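# Place the rolled towel in the basket beside the other

## Task

Move the rolled towel lying on the table into the basket so that it rests on the basket's floor, pointing in the same direction as the towel already in the basket. Both towels must still be rolled up at the end.

## Robot and tools

Robot: two six-joint arms, left_arm and right_arm, in a simulation. The right arm carries a right hand and the left arm carries a mirrored left hand. Each hand has an index, middle and ring finger and a thumb, 16 motors in all. The base of left_arm is at (+0.028, +0.433, 0) m in the scene frame and the base of right_arm is at (-0.054, -0.515, 0) m. Both are turned only slightly about z.

Frames: The scene frame has its origin at table-top height, halfway between the nominal bases. +z points up, +x points out over the table, and left_arm sits on the +y side. Image left and right do not match these names. Reported hand positions, orientations (quat wxyz) and velocities are in each arm's own base frame. Fixed cameras and the table use the scene frame. Motion offsets are taken along the current Hand target's own axes. In those axes, +z runs along the straight fingers toward the tips and +y points out of the palm face. On the right hand +x points across the palm away from the thumb. On the left hand +x points toward the thumb. A rigid mast behind the palm, near the wrist, can strike objects.

Row layout: Every row is a single flat list of 48 numbers, each in [-1, 1], covering both arms. The order is:
1. left dx, dy, dz, rx, ry, rz
2. the left hand's 16 motor goals
3. left current_limit, left speed
4. the same 24 numbers for the right arm and hand
Send all 48 even if only one arm moves.

Pose numbers in a row: These are offsets, not absolute poses. Scale: 1.0 equals 0.6 m for translation or 180 degrees for rotation. rx, ry, rz form one rotation vector. Each offset is measured from that arm's Hand target as it stood when the action or move began. Later rows are not added onto earlier rows, but sending the same offset in a new call moves the arm again. Six zeros re-request the Hand target and hold the arm there. Each control step, the commanded orientation is clipped to within 32 degrees of the measured one.

Motor order in each hand: index_mcp, index_abd, index_pip, index_dip, middle_mcp, middle_abd, middle_pip, middle_dip, ring_mcp, ring_abd, ring_pip, ring_dip, thumb_cmc, thumb_axl, thumb_mcp, thumb_ipl.
- These are absolute goal angles, scaled between each hinge's two stops.
- Moving toward -1 curls fingers toward the palm and swings the thumb in front of the palm.
- Straight values: mcp +0.75, abd 0, pip +0.58, dip +0.70, thumb_cmc +0.71, thumb_axl +0.68, thumb_mcp +0.23, thumb_ipl +0.17.
- A 0 is a real goal, not 'no change'. To leave a hand alone, send back its hand_goal, hand_current_limit and hand_speed.
- current_limit runs from 0 mA at -1 to 550 mA at +1. The starting value is +0.4.
- speed sets how fast motor goals move: (speed+1)/2 of 8.5 rad/s. The starting value is -0.6.
- A grip squeezes harder the farther its goal lies inside the object.

Tools:
- execute_actions(actions, cameras): actions is a list of actions. Each action has up to 15 rows, and each row lasts 1/30 s. A short action repeats its last row for the remaining steps. An empty list returns the state with images. cameras takes names, ["all"] or [].
- move(target, speed, blend, stop_force, zero, blocking, cameras): drives each hand point in a straight line toward its offset. target is one 48-number row, or a list of up to 15 rows. All rows count from the same starting Hand targets, and the whole move shares a 10 s budget. speed is the top path speed in m/s (0.002 to 3.6, default 0.25); rotation is capped at twice that in rad/s. blend is a corner-rounding radius in metres; 0 makes the arm stop at each target. stop_force (3 to 120 N, one value for both arms) ends an arm's path when its wrist sensor feels that much push against the motion. zero (default true) re-zeroes that sensor before the move. blocking=false returns after about 0.5 s and cannot be combined with stop_force. The result adds a 'move:' line with the ending (done, off_target, moving, held, fault) and any limits that acted (paced = pose clipped, held = steps withheld). Paths do not avoid obstacles. Keep paths away from an arm's own base.
- wait(seconds 0 to 10): lets time pass while each arm holds its last command.
- stop(): brakes a running move.
- zoom_image(camera, region [x0, y0, x1, y1] in pixels, at most 504 x 504): enlarges part of that camera's newest image.
- zero_wrist_force(arm): tares that arm's wrist sensor.
- finished_scene(scene 1 to 3): ends the scene for good. The towel must stay in place without the robot holding it.

Cameras (all 672x504): cam_high, cam_low, cam_roll_left, cam_roll_right, cam_left_wrist, cam_right_wrist.

Result lines:
- end_effector_position in metres, plus orientation and velocities.
- Hand target: the last commanded pose, which the next offsets count from. The hand often rests a little short of it; send the gap again as an offset.
- Joint positions and joint torques.
- Wrist force and torque along the end effector's axes, plus the peak since the last reading.
- Per-motor hand_goal, hand_measured, hand_current_ma and hand_state (moving, goal, blocked, overload).
- Warnings such as MOTOR HOT, HAND FAULT and fault lines.

Avoid:
- Dropping the towel, letting go of it while it moves, or letting anything leave the table. An object off the table fails the task.
- Fast hits, and targets set past a firm contact. A stiff arm can fault: about 150 N of outside force, or wrist joints beyond 25.2 N m, stops the arm for 10 s.
- Contact between the two arms, including one hand gripping the other hand's fingers.
- Motor currents at 495 mA or more for 5 s, which shut the motor down.
- Long holds at full stretch, which overheat motors.

Each tool is called after ">>>" in YAML: its name, and indented under it one key for each argument.

## Session

>>> execute_actions:
  actions: []

Scene clock: 0.00 s.
left_arm: end_effector_position=(+0.8528, -0.4033, +0.3303) hand_goal=(+0.754, +0.000, +0.576, +0.696, +0.754, +0.000, +0.576, +0.696, +0.754, +0.000, +0.576, +0.696, +0.714, +0.678, +0.226, +0.168) hand_measured=(+0.754, +0.000, +0.576, +0.696, +0.754, +0.000, +0.576, +0.696, +0.754, +0.000, +0.576, +0.696, +0.714, +0.678, +0.226, +0.168) hand_current_ma=(+0, +0, +0, +0, +0, +0, +0, +0, +0, +0, +0, +0, +0, +0, +0, +0) hand_state=(goal, goal, goal, goal, goal, goal, goal, goal, goal, goal, goal, goal, goal, goal, goal, goal) hand_current_limit=0.40 hand_speed=-0.60 end_effector_quat_wxyz=(+0.538, +0.359, +0.718, -0.258) | right_arm: end_effector_position=(+0.5799, +0.3576, +0.3979) hand_goal=(+0.754, +0.000, +0.576, +0.696, +0.754, +0.000, +0.576, +0.696, +0.754, +0.000, +0.576, +0.696, +0.714, +0.678, +0.226, +0.168) hand_measured=(+0.754, +0.000, +0.576, +0.696, +0.754, +0.000, +0.576, +0.696, +0.754, +0.000, +0.576, +0.696, +0.714, +0.678, +0.226, +0.168) hand_current_ma=(+0, +0, +0, +0, +0, +0, +0, +0, +0, +0, +0, +0, +0, +0, +0, +0) hand_state=(goal, goal, goal, goal, goal, goal, goal, goal, goal, goal, goal, goal, goal, goal, goal, goal) hand_current_limit=0.40 hand_speed=-0.60 end_effector_quat_wxyz=(+0.587, +0.087, +0.780, +0.201)
Joint positions: left_arm=[2.916 -2.352 -1.154 -0.007 0.921 -1.323] | right_arm=[0.274 -1.305 2.079 -3.682 -1.625 -1.118]
Joint velocities: within noise
Joint torques (N m): no reading
Wrist force (N): no reading
Wrist torque (N m): no reading
Wrist force, peak (N): no reading
Hand target: left_arm +0.8528, -0.4033, +0.3303; +0.538, +0.359, +0.718, -0.258 | right_arm +0.5799, +0.3576, +0.3979; +0.587, +0.087, +0.780, +0.201

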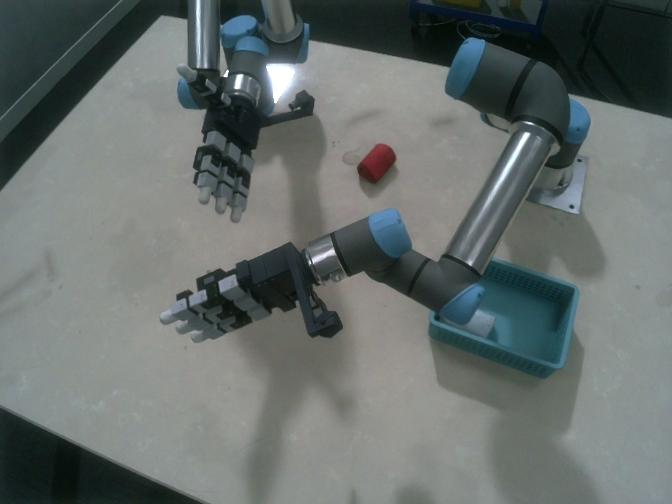

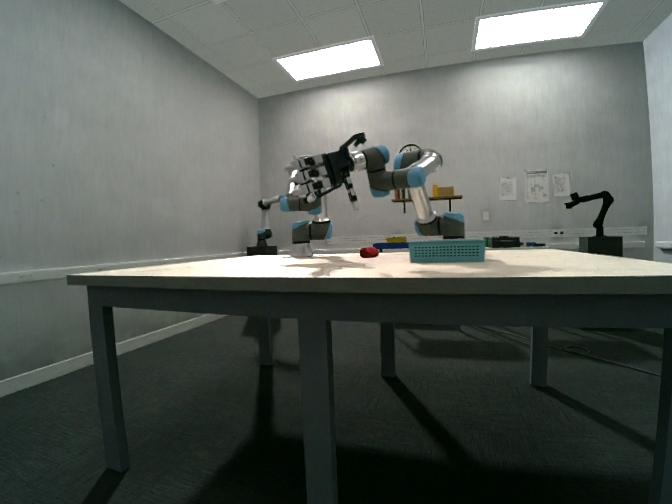

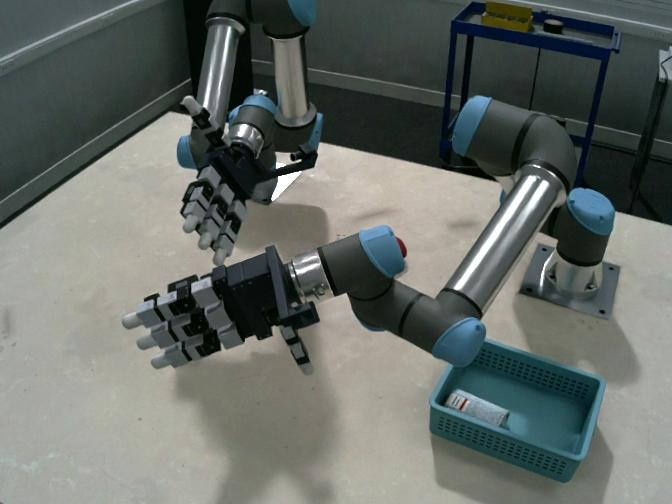

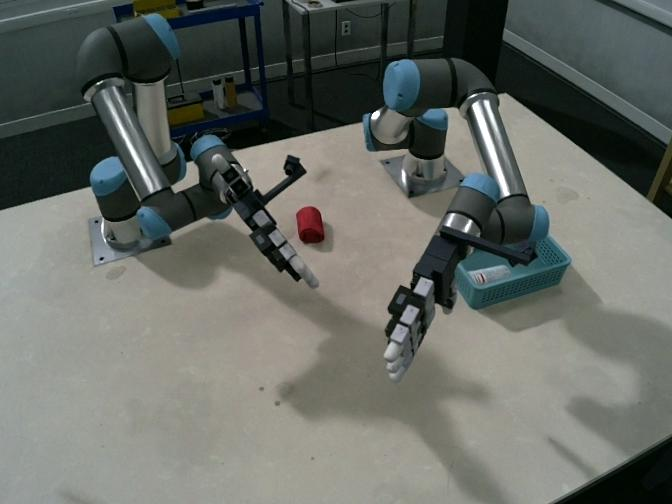

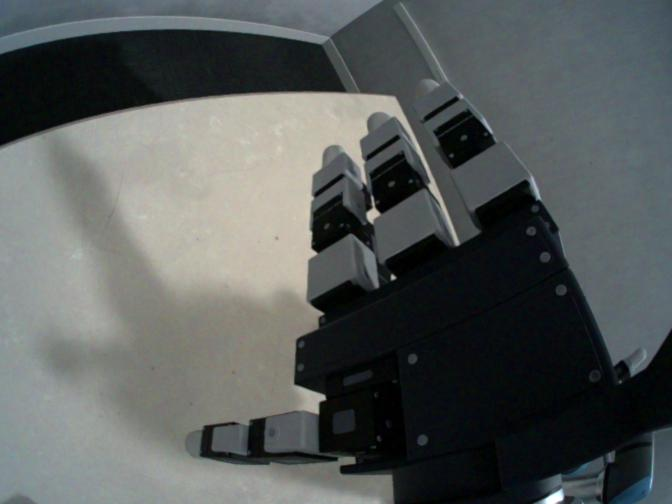

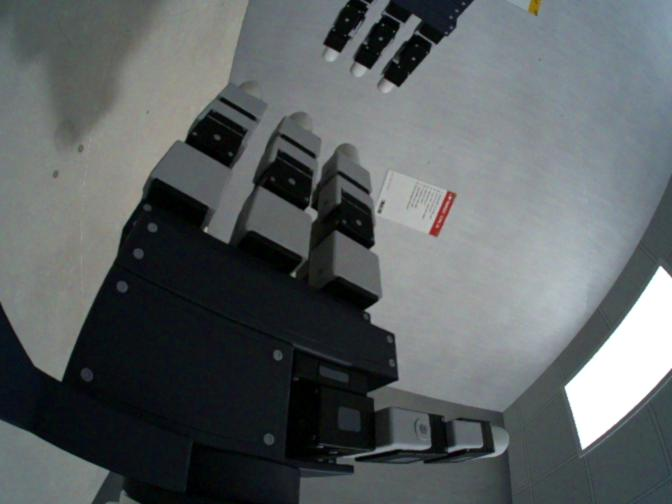

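>>> zoom_image:
  camera: "cam_high"
  region: [310, 110, 450, 215]

>>> zoom_image:
  camera: "cam_high"
  region: [410, 240, 610, 390]

>>> zoom_image:
  camera: "cam_roll_right"
  region: [260, 180, 400, 285]

>>> zoom_image:
  camera: "cam_roll_left"
  region: [410, 320, 630, 485]

Scaled by 3.600 from the camera's 672x504 image, which has a finer 960x720 frame.

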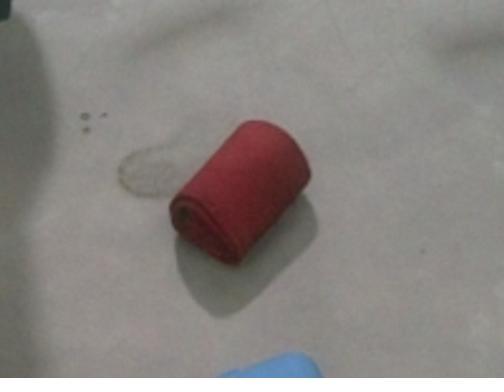

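Scaled by 2.520 from the camera's 672x504 image, which has a finer 960x720 frame.

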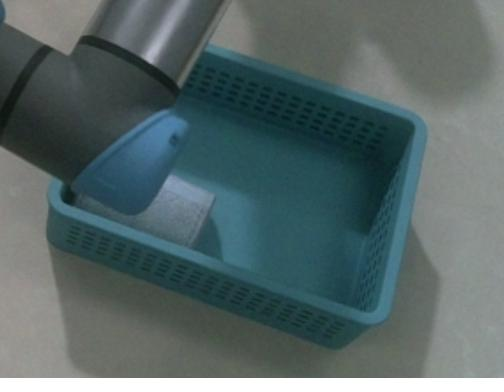

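Scaled by 3.600 from the camera's 672x504 image, which has a finer 960x720 frame.

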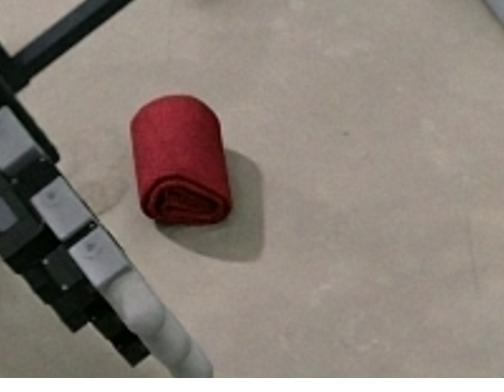

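Scaled by 2.291 from the camera's 672x504 image, which has a finer 960x720 frame.

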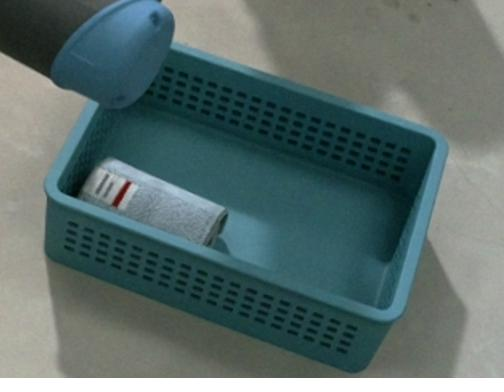

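>>> zoom_image:
  camera: "cam_low"
  region: [340, 220, 500, 280]

>>> zoom_image:
  camera: "cam_roll_left"
  region: [410, 330, 530, 450]

Scaled by 3.150 from the camera's 672x504 image, which has a finer 960x720 frame.

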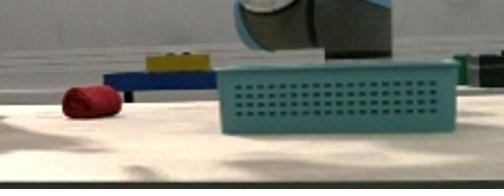

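Scaled by 4.200 from the camera's 672x504 image, which has a finer 960x720 frame.

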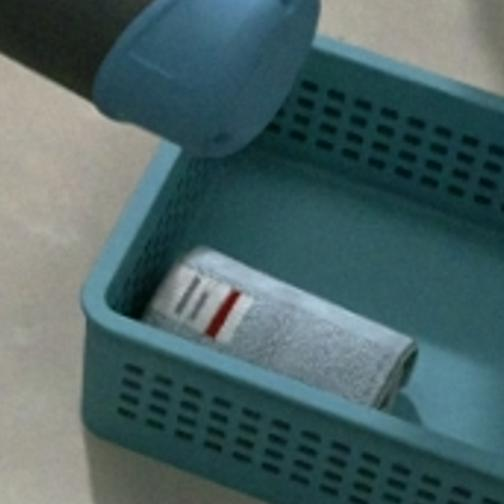

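>>> zoom_image:
  camera: "cam_high"
  region: [500, 120, 640, 240]

>>> zoom_image:
  camera: "cam_high"
  region: [160, 0, 340, 135]

>>> zoom_image:
  camera: "cam_roll_left"
  region: [500, 220, 640, 340]

>>> zoom_image:
  camera: "cam_roll_left"
  region: [160, 80, 340, 215]

>>> zoom_image:
  camera: "cam_roll_right"
  region: [360, 120, 500, 220]

>>> zoom_image:
  camera: "cam_roll_right"
  region: [70, 190, 210, 290]

>>> zoom_image:
  camera: "cam_roll_right"
  region: [430, 210, 590, 330]

Scaled by 3.600 from the camera's 672x504 image, which has a finer 960x720 frame.

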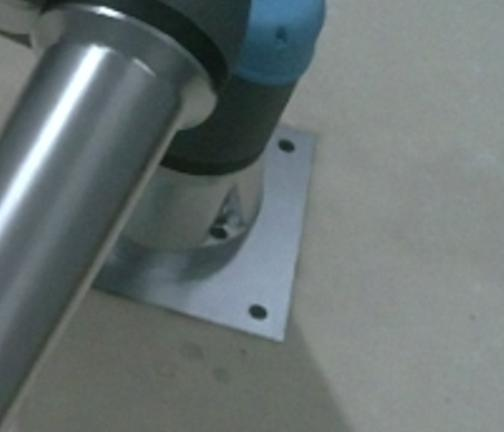

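Scaled by 2.800 from the camera's 672x504 image, which has a finer 960x720 frame.

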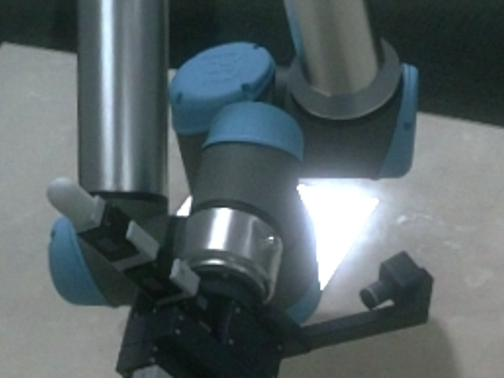

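Scaled by 3.600 from the camera's 672x504 image, which has a finer 960x720 frame.

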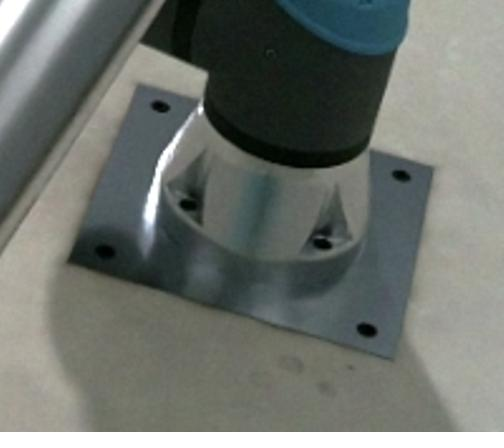

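Scaled by 2.800 from the camera's 672x504 image, which has a finer 960x720 frame.

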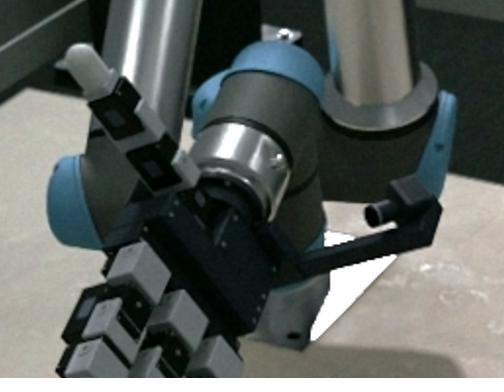

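Scaled by 3.600 from the camera's 672x504 image, which has a finer 960x720 frame.

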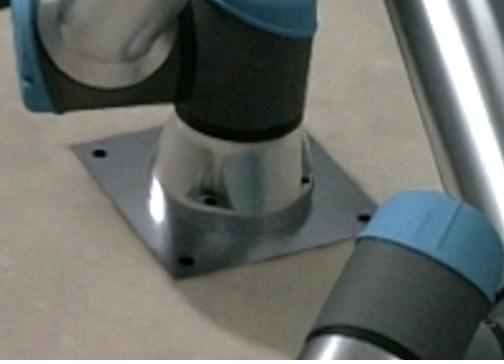

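Scaled by 3.600 from the camera's 672x504 image, which has a finer 960x720 frame.

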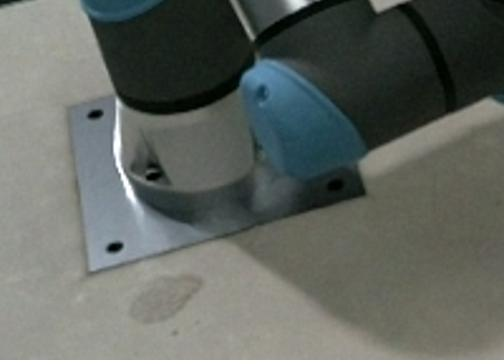

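Scaled by 3.150 from the camera's 672x504 image, which has a finer 960x720 frame.

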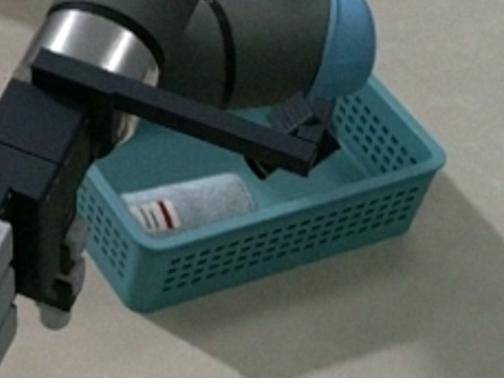

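>>> move:
  target:
    - [0,0,0,0,0,0,0.754,0,0.576,0.696,0.754,0,0.576,0.696,0.754,0,0.576,0.696,0.714,0.678,0.226,0.168,0.4,-0.6,-0.178,-0.325,-0.266,0,0,0,0.754,0,0.576,0.696,0.754,0,0.576,0.696,0.754,0,0.576,0.696,0.714,0.678,0.226,0.168,0.4,-0.6]
  speed: 0.3

>>> move:
  target:
    - [0.199,-0.4283,-0.5098,-0.080,0.0796,-0.501,0.822,0,-0.299,0.551,0.822,0,-0.299,0.551,1.0,0,0.8,0.7,-0.657,0.678,-0.056,0.168,0.4,-0.6,0,0,0,0,0,0,0.754,0,0.576,0.696,0.754,0,0.576,0.696,0.754,0,0.576,0.696,0.714,0.678,0.226,0.168,0.4,-0.6]
  speed: 0.3
  cameras: ["all"]

Scene clock: 515.77 s.
left_arm: end_effector_position=(+0.8528, -0.4033, +0.3303) hand_goal=(+0.754, +0.000, +0.576, +0.696, +0.754, +0.000, +0.576, +0.696, +0.754, +0.000, +0.576, +0.696, +0.714, +0.678, +0.226, +0.168) hand_measured=(+0.754, +0.002, +0.576, +0.696, +0.754, +0.002, +0.576, +0.696, +0.754, +0.002, +0.576, +0.696, +0.714, +0.678, +0.226, +0.168) hand_current_ma=(+0, +0, +0, +0, +0, +0, +0, +0, +0, +0, +0, +0, +0, +0, +0, +0) hand_state=(goal, goal, goal, goal, goal, goal, goal, goal, goal, goal, goal, goal, goal, goal, goal, goal) hand_current_limit=0.40 hand_speed=-0.60 end_effector_quat_wxyz=(+0.538, +0.359, +0.718, -0.258) | right_arm: end_effector_position=(+0.4795, +0.1080, +0.4478) hand_goal=(+0.754, +0.000, +0.576, +0.696, +0.754, +0.000, +0.576, +0.696, +0.754, +0.000, +0.576, +0.696, +0.714, +0.678, +0.226, +0.168) hand_measured=(+0.756, -0.002, +0.576, +0.696, +0.758, -0.002, +0.576, +0.696, +0.756, -0.002, +0.576, +0.696, +0.718, +0.678, +0.226, +0.168) hand_current_ma=(+2, +0, +0, +0, +3, +0, +0, +0, +2, -1, +0, +0, +2, +0, +0, +0) hand_state=(goal, goal, goal, goal, goal, goal, goal, goal, goal, goal, goal, goal, goal, goal, goal, goal) hand_current_limit=0.40 hand_speed=-0.60 end_effector_quat_wxyz=(+0.587, +0.087, +0.779, +0.201)
Joint positions: left_arm=[2.916 -2.352 -1.154 -0.007 0.921 -1.323] | right_arm=[-0.565 -1.887 2.469 -3.401 -0.814 -1.356]
Joint torques (N m): left_arm=[-1.13 56.74 21.83 2.96 -0.44 -0.03] | right_arm=[-8.85 -11.46 -17.07 -0.52 2.12 -0.93]
Wrist force (N): left_arm=[0.3 0.3 0.0] | right_arm=[0.2 -0.1 -0.3]
Wrist torque (N m): left_arm=[0.05 -0.04 0.02] | right_arm=[-0.01 -0.02 0.03]
Wrist force, peak (N): left_arm=[0.3 0.3 0.0] | right_arm=[-0.8 -1.8 -1.6]
Hand target: left_arm +0.8528, -0.4033, +0.3303; +0.538, +0.359, +0.718, -0.258 | right_arm +0.4795, +0.1080, +0.4478; +0.587, +0.087, +0.780, +0.201
Off the commanded pose: left_arm 0.000 m, 0 deg | right_arm 0.000 m, 0 deg.
move: done

Scene clock: 518.97 s.
left_arm: end_effector_position=(+0.4499, -0.3004, +0.3005) hand_goal=(+0.822, +0.000, -0.298, +0.552, +0.822, +0.000, -0.298, +0.552, +1.000, +0.000, +0.800, +0.700, -0.656, +0.678, -0.056, +0.168) hand_measured=(+0.816, +0.002, -0.296, +0.556, +0.816, +0.002, -0.296, +0.556, +0.992, +0.002, +0.796, +0.698, -0.652, +0.678, -0.054, +0.168) hand_current_ma=(-3, +0, +1, +1, -3, +0, +1, +1, -5, +0, -1, -1, +1, +0, +0, +0) hand_state=(goal, goal, goal, goal, goal, goal, goal, goal, goal, goal, goal, goal, goal, goal, goal, goal) hand_current_limit=0.40 hand_speed=-0.60 end_effector_quat_wxyz=(+0.151, -0.289, +0.839, -0.436) | right_arm: end_effector_position=(+0.4795, +0.1080, +0.4478) hand_goal=(+0.754, +0.000, +0.576, +0.696, +0.754, +0.000, +0.576, +0.696, +0.754, +0.000, +0.576, +0.696, +0.714, +0.678, +0.226, +0.168) hand_measured=(+0.756, -0.002, +0.576, +0.696, +0.758, -0.002, +0.576, +0.696, +0.756, -0.002, +0.576, +0.696, +0.718, +0.678, +0.226, +0.168) hand_current_ma=(+2, +0, +0, +0, +3, +0, +0, +0, +2, -1, +0, +0, +2, +0, +0, +0) hand_state=(goal, goal, goal, goal, goal, goal, goal, goal, goal, goal, goal, goal, goal, goal, goal, goal) hand_current_limit=0.40 hand_speed=-0.60 end_effector_quat_wxyz=(+0.587, +0.087, +0.780, +0.201)
Joint positions: left_arm=[3.03 -1.496 -2.051 -0.38 0.947 -2.612] | right_arm=[-0.565 -1.887 2.469 -3.401 -0.814 -1.356]
Joint torques (N m): left_arm=[3.94 26.62 23.07 3.42 1.43 -2.02] | right_arm=[-10.41 -15.44 -6.59 -0.4 -0.98 -1.15]
Wrist force (N): left_arm=[1.9 -1.0 -1.8] | right_arm=[0.1 -0.2 -0.2]
Wrist torque (N m): left_arm=[0.10 -0.33 0.11] | right_arm=[-0.01 -0.01 0.03]
Wrist force, peak (N): left_arm=[2.1 -0.1 -2.5] | right_arm=[0.2 -0.4 -0.4]
Hand target: left_arm +0.4498, -0.3004, +0.3005; +0.150, -0.289, +0.839, -0.436 | right_arm +0.4795, +0.1080, +0.4478; +0.587, +0.087, +0.780, +0.201
Off the commanded pose: left_arm 0.000 m, 0 deg | right_arm 0.000 m, 0 deg.
move: done
camera_calibration:
cam_left_wrist: T_world_to_cam=[[0.82286, 0.172994, 0.541272, -0.51109], [-0.538171, -0.0685238, 0.840046, -0.0738652], [0.182413, -0.982536, 0.0367151, -0.261935], [0, 0, 0, 1]] pos_world=[0.428583, -0.174006, 0.348306]
cam_right_wrist: T_world_to_cam=[[0.197205, 0.265584, 0.943703, -0.508924], [-0.497866, -0.802109, 0.329774, 0.128802], [0.844535, -0.53487, -0.0259548, -0.212502], [0, 0, 0, 1]] pos_world=[0.343954, 0.124815, 0.432282]

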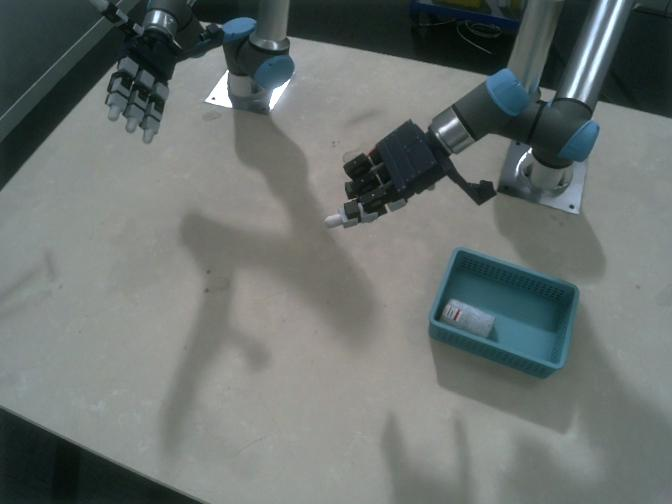

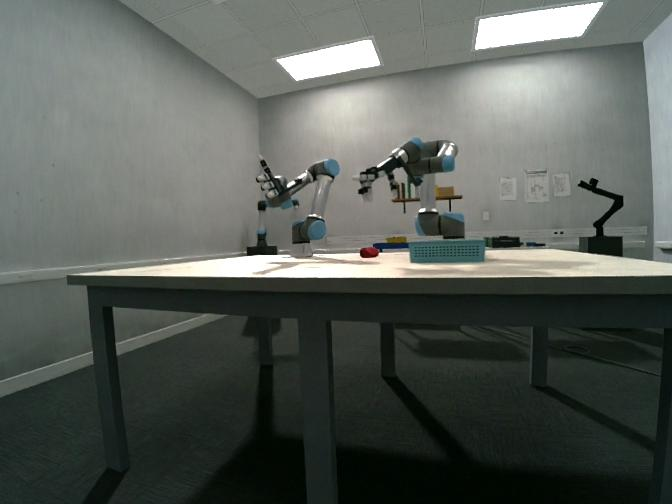

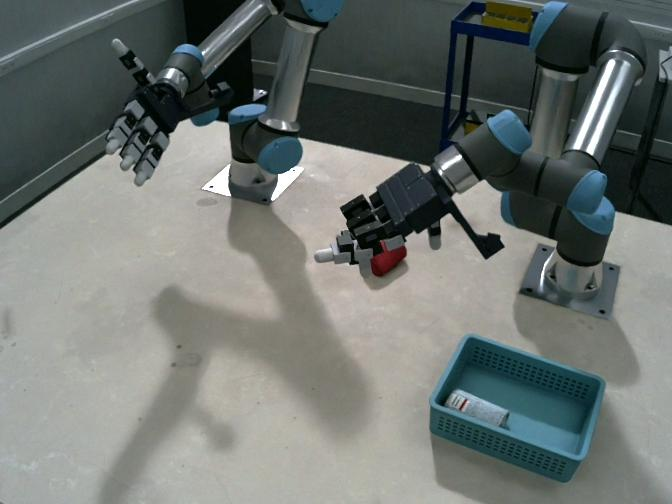

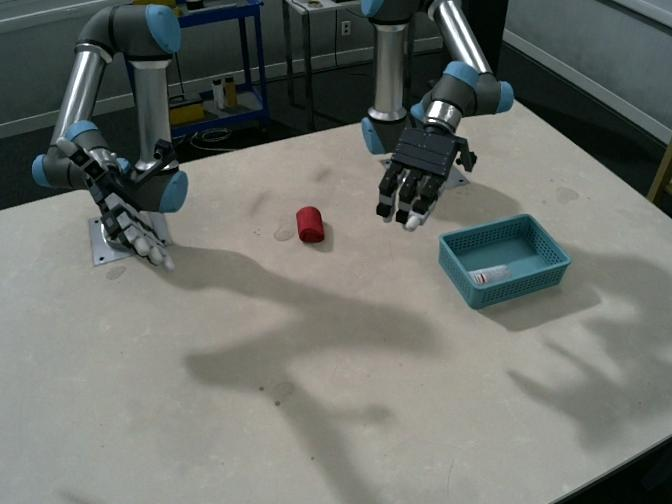

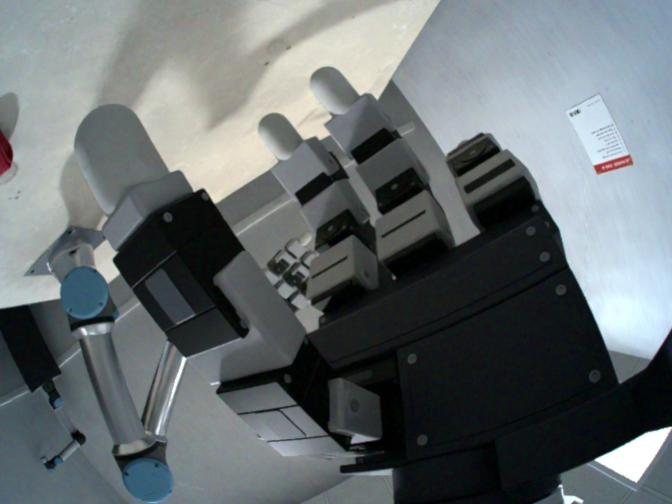

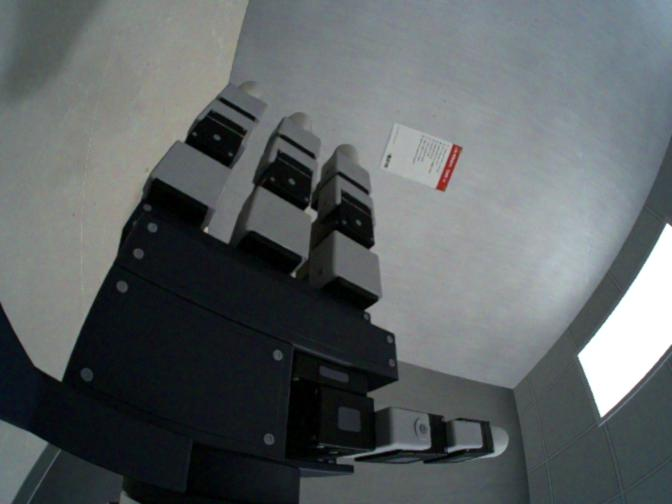

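>>> move:
  target: [0.5397,0.2650,0.0588,0,0.2339,0.1638,0.822,0,-0.299,0.551,0.822,0,-0.299,0.551,1.0,0,0.8,0.7,-0.657,0.678,-0.056,0.168,0.4,-0.6,0,0,0,0,0,0,0.754,0,0.576,0.696,0.754,0,0.576,0.696,0.754,0,0.576,0.696,0.714,0.678,0.226,0.168,0.4,-0.6]
  speed: 0.3
  cameras: ["all"]

Scene clock: 536.10 s.
left_arm: end_effector_position=(+0.1565, -0.4510, +0.1502) hand_goal=(+0.822, +0.000, -0.298, +0.552, +0.822, +0.000, -0.298, +0.552, +1.000, +0.000, +0.800, +0.700, -0.656, +0.678, -0.056, +0.168) hand_measured=(+0.816, +0.002, -0.296, +0.556, +0.816, +0.002, -0.296, +0.556, +0.992, +0.002, +0.796, +0.698, -0.654, +0.678, -0.056, +0.168) hand_current_ma=(-3, +0, +1, +1, -3, +0, +1, +1, -5, +0, -1, -1, +0, +0, +0, +0) hand_state=(goal, goal, goal, goal, goal, goal, goal, goal, goal, goal, goal, goal, goal, goal, goal, goal) hand_current_limit=0.40 hand_speed=-0.60 end_effector_quat_wxyz=(-0.054, +0.103, +0.881, -0.458) | right_arm: end_effector_position=(+0.4795, +0.1080, +0.4478) hand_goal=(+0.754, +0.000, +0.576, +0.696, +0.754, +0.000, +0.576, +0.696, +0.754, +0.000, +0.576, +0.696, +0.714, +0.678, +0.226, +0.168) hand_measured=(+0.756, -0.002, +0.576, +0.696, +0.758, -0.002, +0.576, +0.696, +0.756, -0.002, +0.576, +0.696, +0.718, +0.678, +0.226, +0.168) hand_current_ma=(+2, +0, +0, +0, +3, +0, +0, +0, +2, -1, +0, +0, +2, +0, +0, +0) hand_state=(goal, goal, goal, goal, goal, goal, goal, goal, goal, goal, goal, goal, goal, goal, goal, goal) hand_current_limit=0.40 hand_speed=-0.60 end_effector_quat_wxyz=(+0.587, +0.087, +0.780, +0.201)
Joint positions: left_arm=[2.507 -1.578 -2.376 -0.25 0.717 -2.209] | right_arm=[-0.565 -1.887 2.469 -3.401 -0.814 -1.356]
Joint torques (N m): left_arm=[-4.45 16.15 16.49 1.74 0.77 1.56] | right_arm=[-10.41 -15.41 -6.47 -0.5 -1.13 -1.01]
Wrist force (N): left_arm=[1.9 -1.4 -1.6] | right_arm=[0.2 -0.1 -0.3]
Wrist torque (N m): left_arm=[0.00 -0.23 0.31] | right_arm=[0.01 -0.02 0.04]
Wrist force, peak (N): left_arm=[3.7 -1.1 -0.1] | right_arm=[0.2 -0.3 -0.6]
Hand target: left_arm +0.1564, -0.4510, +0.1501; -0.054, +0.103, +0.881, -0.458 | right_arm +0.4795, +0.1080, +0.4478; +0.587, +0.087, +0.780, +0.201
Off the commanded pose: left_arm 0.000 m, 0 deg | right_arm 0.000 m, 0 deg.
move: done
camera_calibration:
cam_left_wrist: T_world_to_cam=[[0.649401, -0.534758, 0.540658, -0.454177], [-0.388601, 0.377768, 0.840405, 0.0619572], [-0.653657, -0.755861, 0.0375154, -0.117867], [0, 0, 0, 1]] pos_world=[0.241975, -0.355371, 0.197907]
cam_right_wrist: T_world_to_cam=[[0.197205, 0.265584, 0.943703, -0.508924], [-0.497866, -0.802109, 0.329774, 0.128802], [0.844535, -0.53487, -0.0259548, -0.212502], [0, 0, 0, 1]] pos_world=[0.343954, 0.124815, 0.432282]

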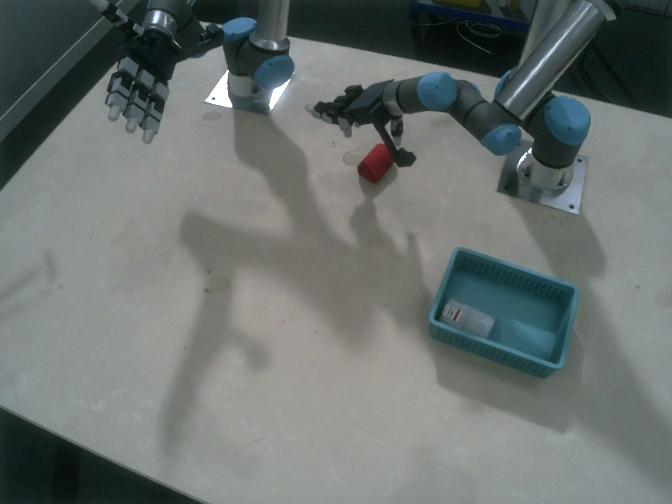

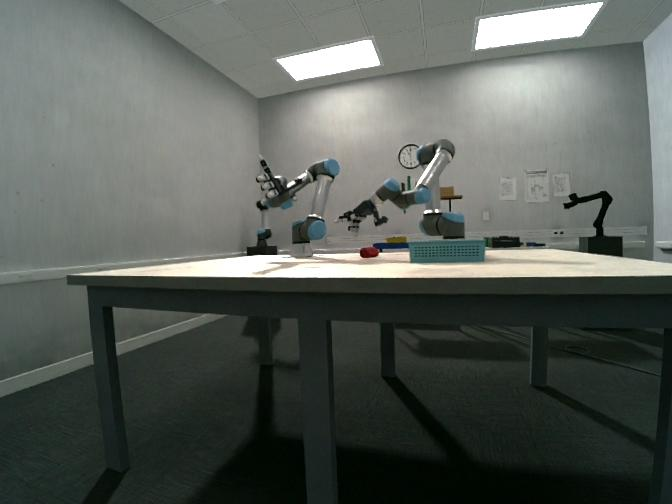

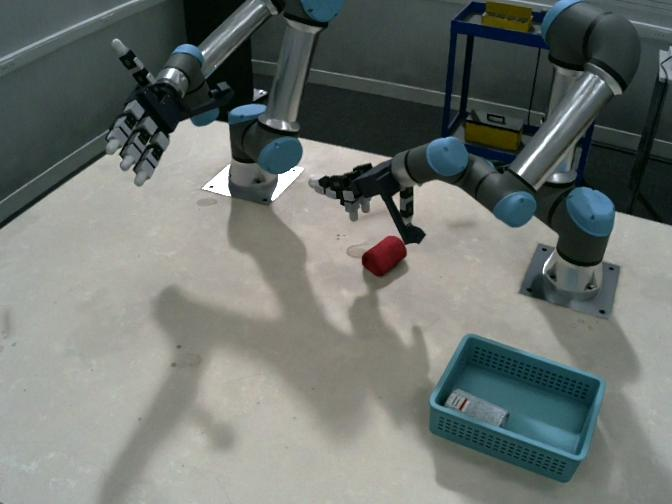

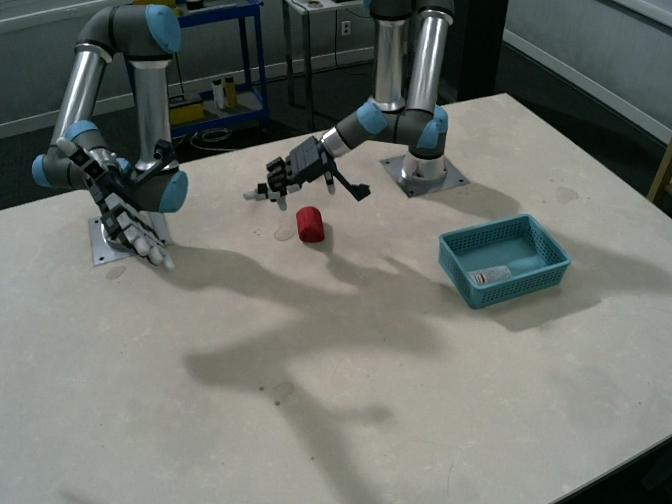

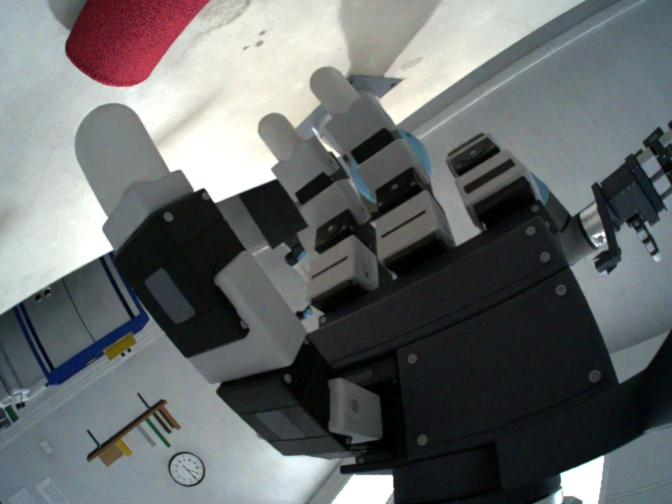

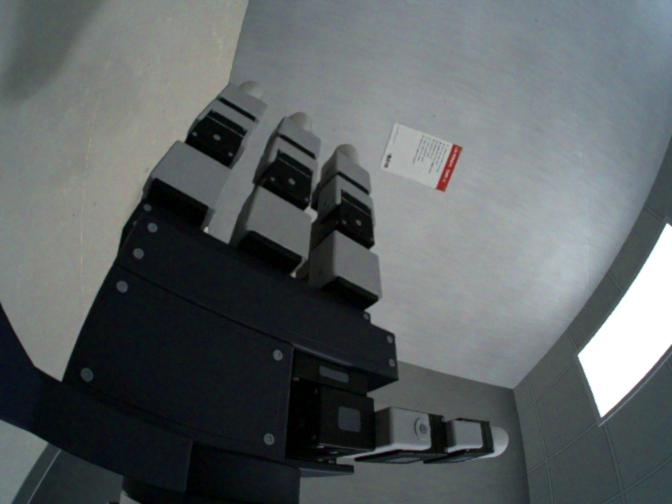

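>>> zoom_image:
  camera: "cam_high"
  region: [290, 60, 450, 200]

>>> zoom_image:
  camera: "cam_roll_left"
  region: [290, 140, 450, 290]

>>> zoom_image:
  camera: "cam_roll_right"
  region: [230, 120, 390, 260]

>>> zoom_image:
  camera: "cam_low"
  region: [320, 190, 420, 270]

Scaled by 3.150 from the camera's 672x504 image, which has a finer 960x720 frame.

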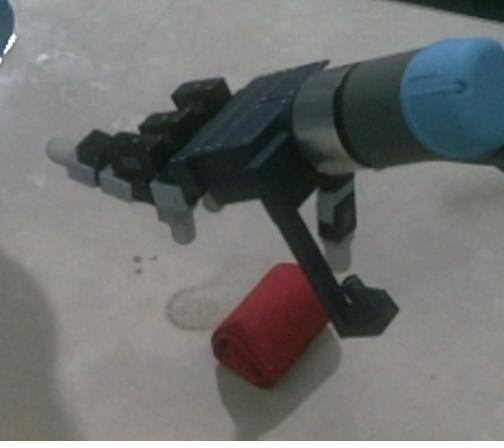

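Scaled by 3.150 from the camera's 672x504 image, which has a finer 960x720 frame.

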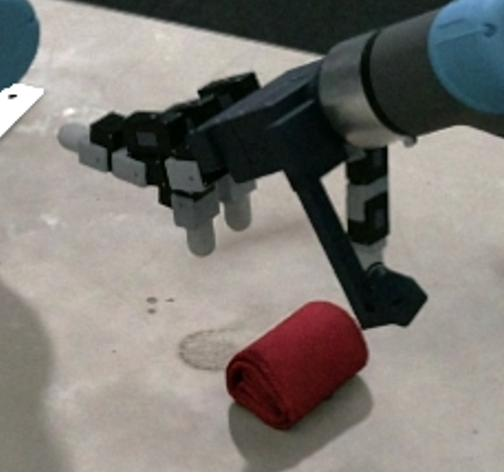

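Scaled by 3.150 from the camera's 672x504 image, which has a finer 960x720 frame.

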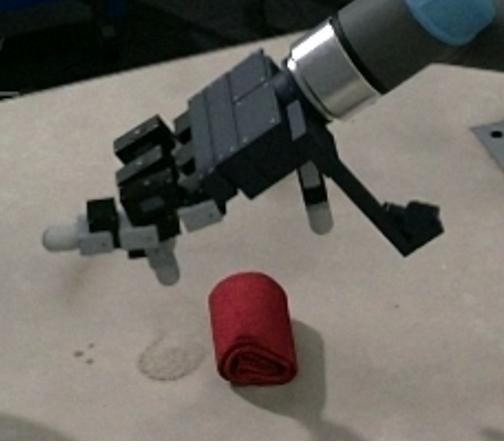

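Scaled by 5.040 from the camera's 672x504 image, which has a finer 960x720 frame.

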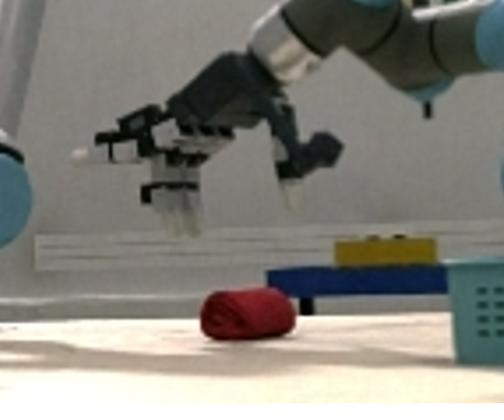

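>>> move:
  target: [-0.0047,0.0867,0.0507,0.0556,0,0,0.753,0,-0.226,0.478,0.753,0,-0.226,0.478,1.0,0,0.8,0.7,-0.657,0.678,-0.056,0.168,0.4,-0.6,0,0,0,0,0,0,0.754,0,0.576,0.696,0.754,0,0.576,0.696,0.754,0,0.576,0.696,0.714,0.678,0.226,0.168,0.4,-0.6]
  speed: 0.2
  cameras: ["all"]

>>> zoom_image:
  camera: "cam_high"
  region: [310, 80, 440, 200]

>>> zoom_image:
  camera: "cam_roll_right"
  region: [240, 140, 370, 260]

>>> zoom_image:
  camera: "cam_low"
  region: [330, 200, 410, 270]

Scene clock: 610.10 s.
left_arm: end_effector_position=(+0.1603, -0.4468, +0.0900) hand_goal=(+0.754, +0.000, -0.226, +0.478, +0.754, +0.000, -0.226, +0.478, +1.000, +0.000, +0.800, +0.700, -0.656, +0.678, -0.056, +0.168) hand_measured=(+0.748, +0.002, -0.230, +0.482, +0.748, +0.002, -0.228, +0.482, +0.992, +0.002, +0.796, +0.698, -0.654, +0.678, -0.056, +0.168) hand_current_ma=(-3, +0, -1, +1, -3, +0, -1, +1, -5, +0, -1, -1, +0, +0, +0, +0) hand_state=(goal, goal, goal, goal, goal, goal, goal, goal, goal, goal, goal, goal, goal, goal, goal, goal) hand_current_limit=0.40 hand_speed=-0.60 end_effector_quat_wxyz=(-0.063, +0.098, +0.838, -0.533) | right_arm: end_effector_position=(+0.4795, +0.1080, +0.4478) hand_goal=(+0.754, +0.000, +0.576, +0.696, +0.754, +0.000, +0.576, +0.696, +0.754, +0.000, +0.576, +0.696, +0.714, +0.678, +0.226, +0.168) hand_measured=(+0.756, -0.002, +0.576, +0.696, +0.758, -0.002, +0.576, +0.696, +0.756, -0.002, +0.576, +0.696, +0.718, +0.678, +0.226, +0.168) hand_current_ma=(+2, +0, +0, +0, +3, +0, +0, +0, +2, -1, +0, +0, +2, +0, +0, +0) hand_state=(goal, goal, goal, goal, goal, goal, goal, goal, goal, goal, goal, goal, goal, goal, goal, goal) hand_current_limit=0.40 hand_speed=-0.60 end_effector_quat_wxyz=(+0.587, +0.087, +0.780, +0.201)
Joint positions: left_arm=[2.612 -1.817 -2.51 0.175 0.523 -2.198] | right_arm=[-0.565 -1.887 2.469 -3.401 -0.814 -1.356]
Joint torques (N m): left_arm=[5.91 9.95 13.67 5.8 -3.84 1.65] | right_arm=[-10.08 -15.3 -7.24 -0.7 -1.03 -0.73]
Wrist force (N): left_arm=[1.5 -1.2 -1.5] | right_arm=[0.1 -0.3 -0.3]
Wrist torque (N m): left_arm=[0.01 -0.20 0.18] | right_arm=[-0.02 0.00 0.02]
Wrist force, peak (N): left_arm=[1.6 -2.8 -2.0] | right_arm=[0.3 -0.1 -0.6]
Hand target: left_arm +0.1603, -0.4468, +0.0900; -0.063, +0.098, +0.838, -0.533 | right_arm +0.4795, +0.1080, +0.4478; +0.587, +0.087, +0.780, +0.201
Off the commanded pose: left_arm 0.000 m, 0 deg | right_arm 0.000 m, 0 deg.
move: done
camera_calibration:
cam_left_wrist: T_world_to_cam=[[0.672253, -0.438026, 0.596832, -0.387363], [-0.355898, 0.515699, 0.779353, 0.174256], [-0.649163, -0.736334, 0.190788, -0.115777], [0, 0, 0, 1]] pos_world=[0.247265, -0.34479, 0.117472]
cam_right_wrist: T_world_to_cam=[[0.197205, 0.265584, 0.943703, -0.508924], [-0.497866, -0.802109, 0.329774, 0.128802], [0.844535, -0.53487, -0.0259548, -0.212502], [0, 0, 0, 1]] pos_world=[0.343954, 0.124815, 0.432282]

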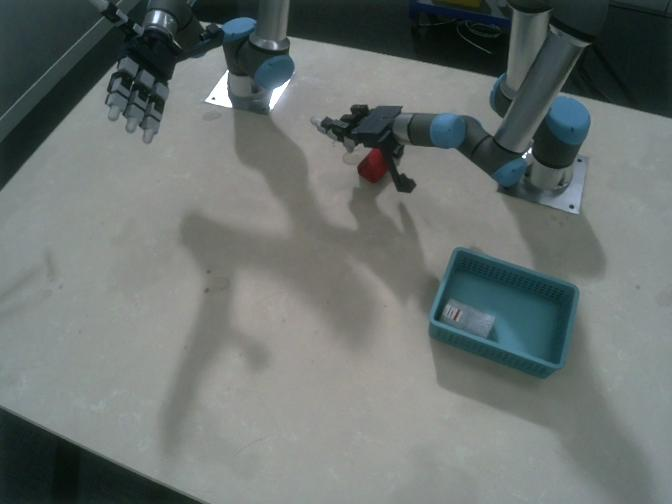

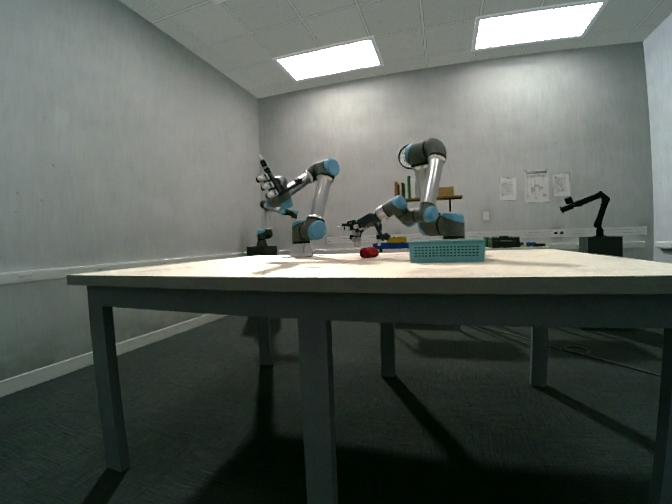

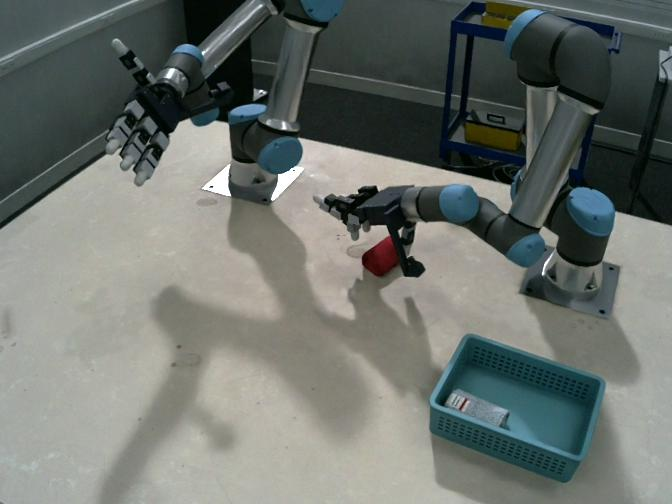

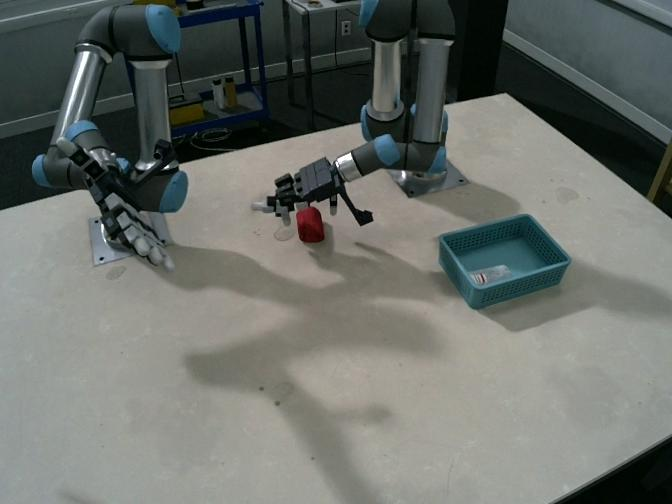

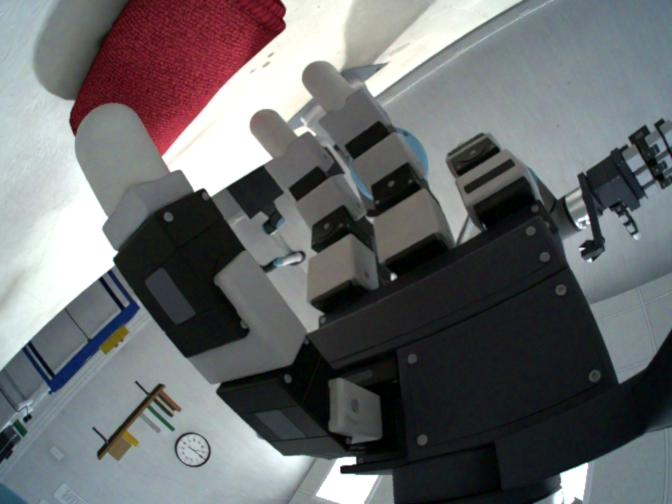

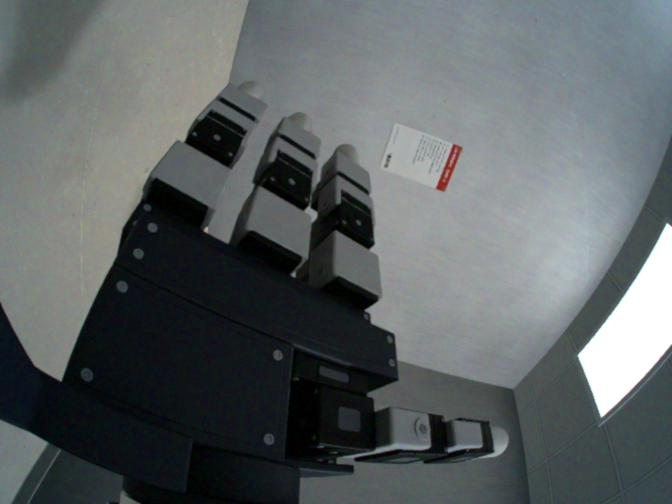

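Scaled by 3.877 from the camera's 672x504 image, which has a finer 960x720 frame.

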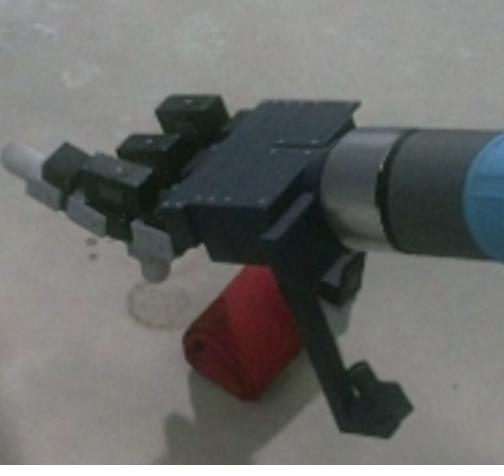

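Scaled by 3.877 from the camera's 672x504 image, which has a finer 960x720 frame.

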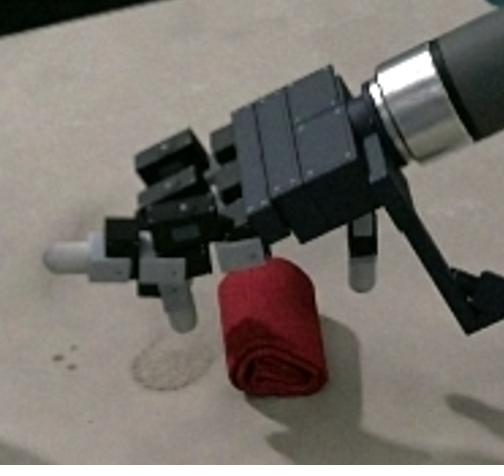

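Scaled by 6.300 from the camera's 672x504 image, which has a finer 960x720 frame.

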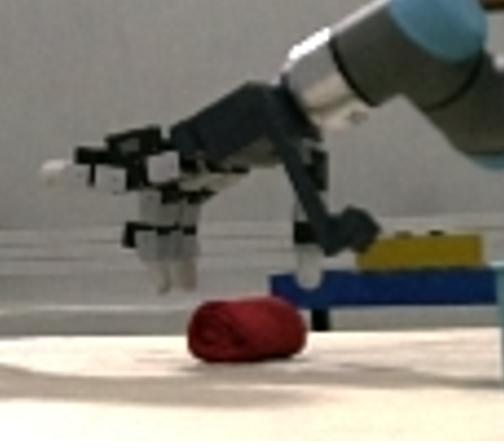

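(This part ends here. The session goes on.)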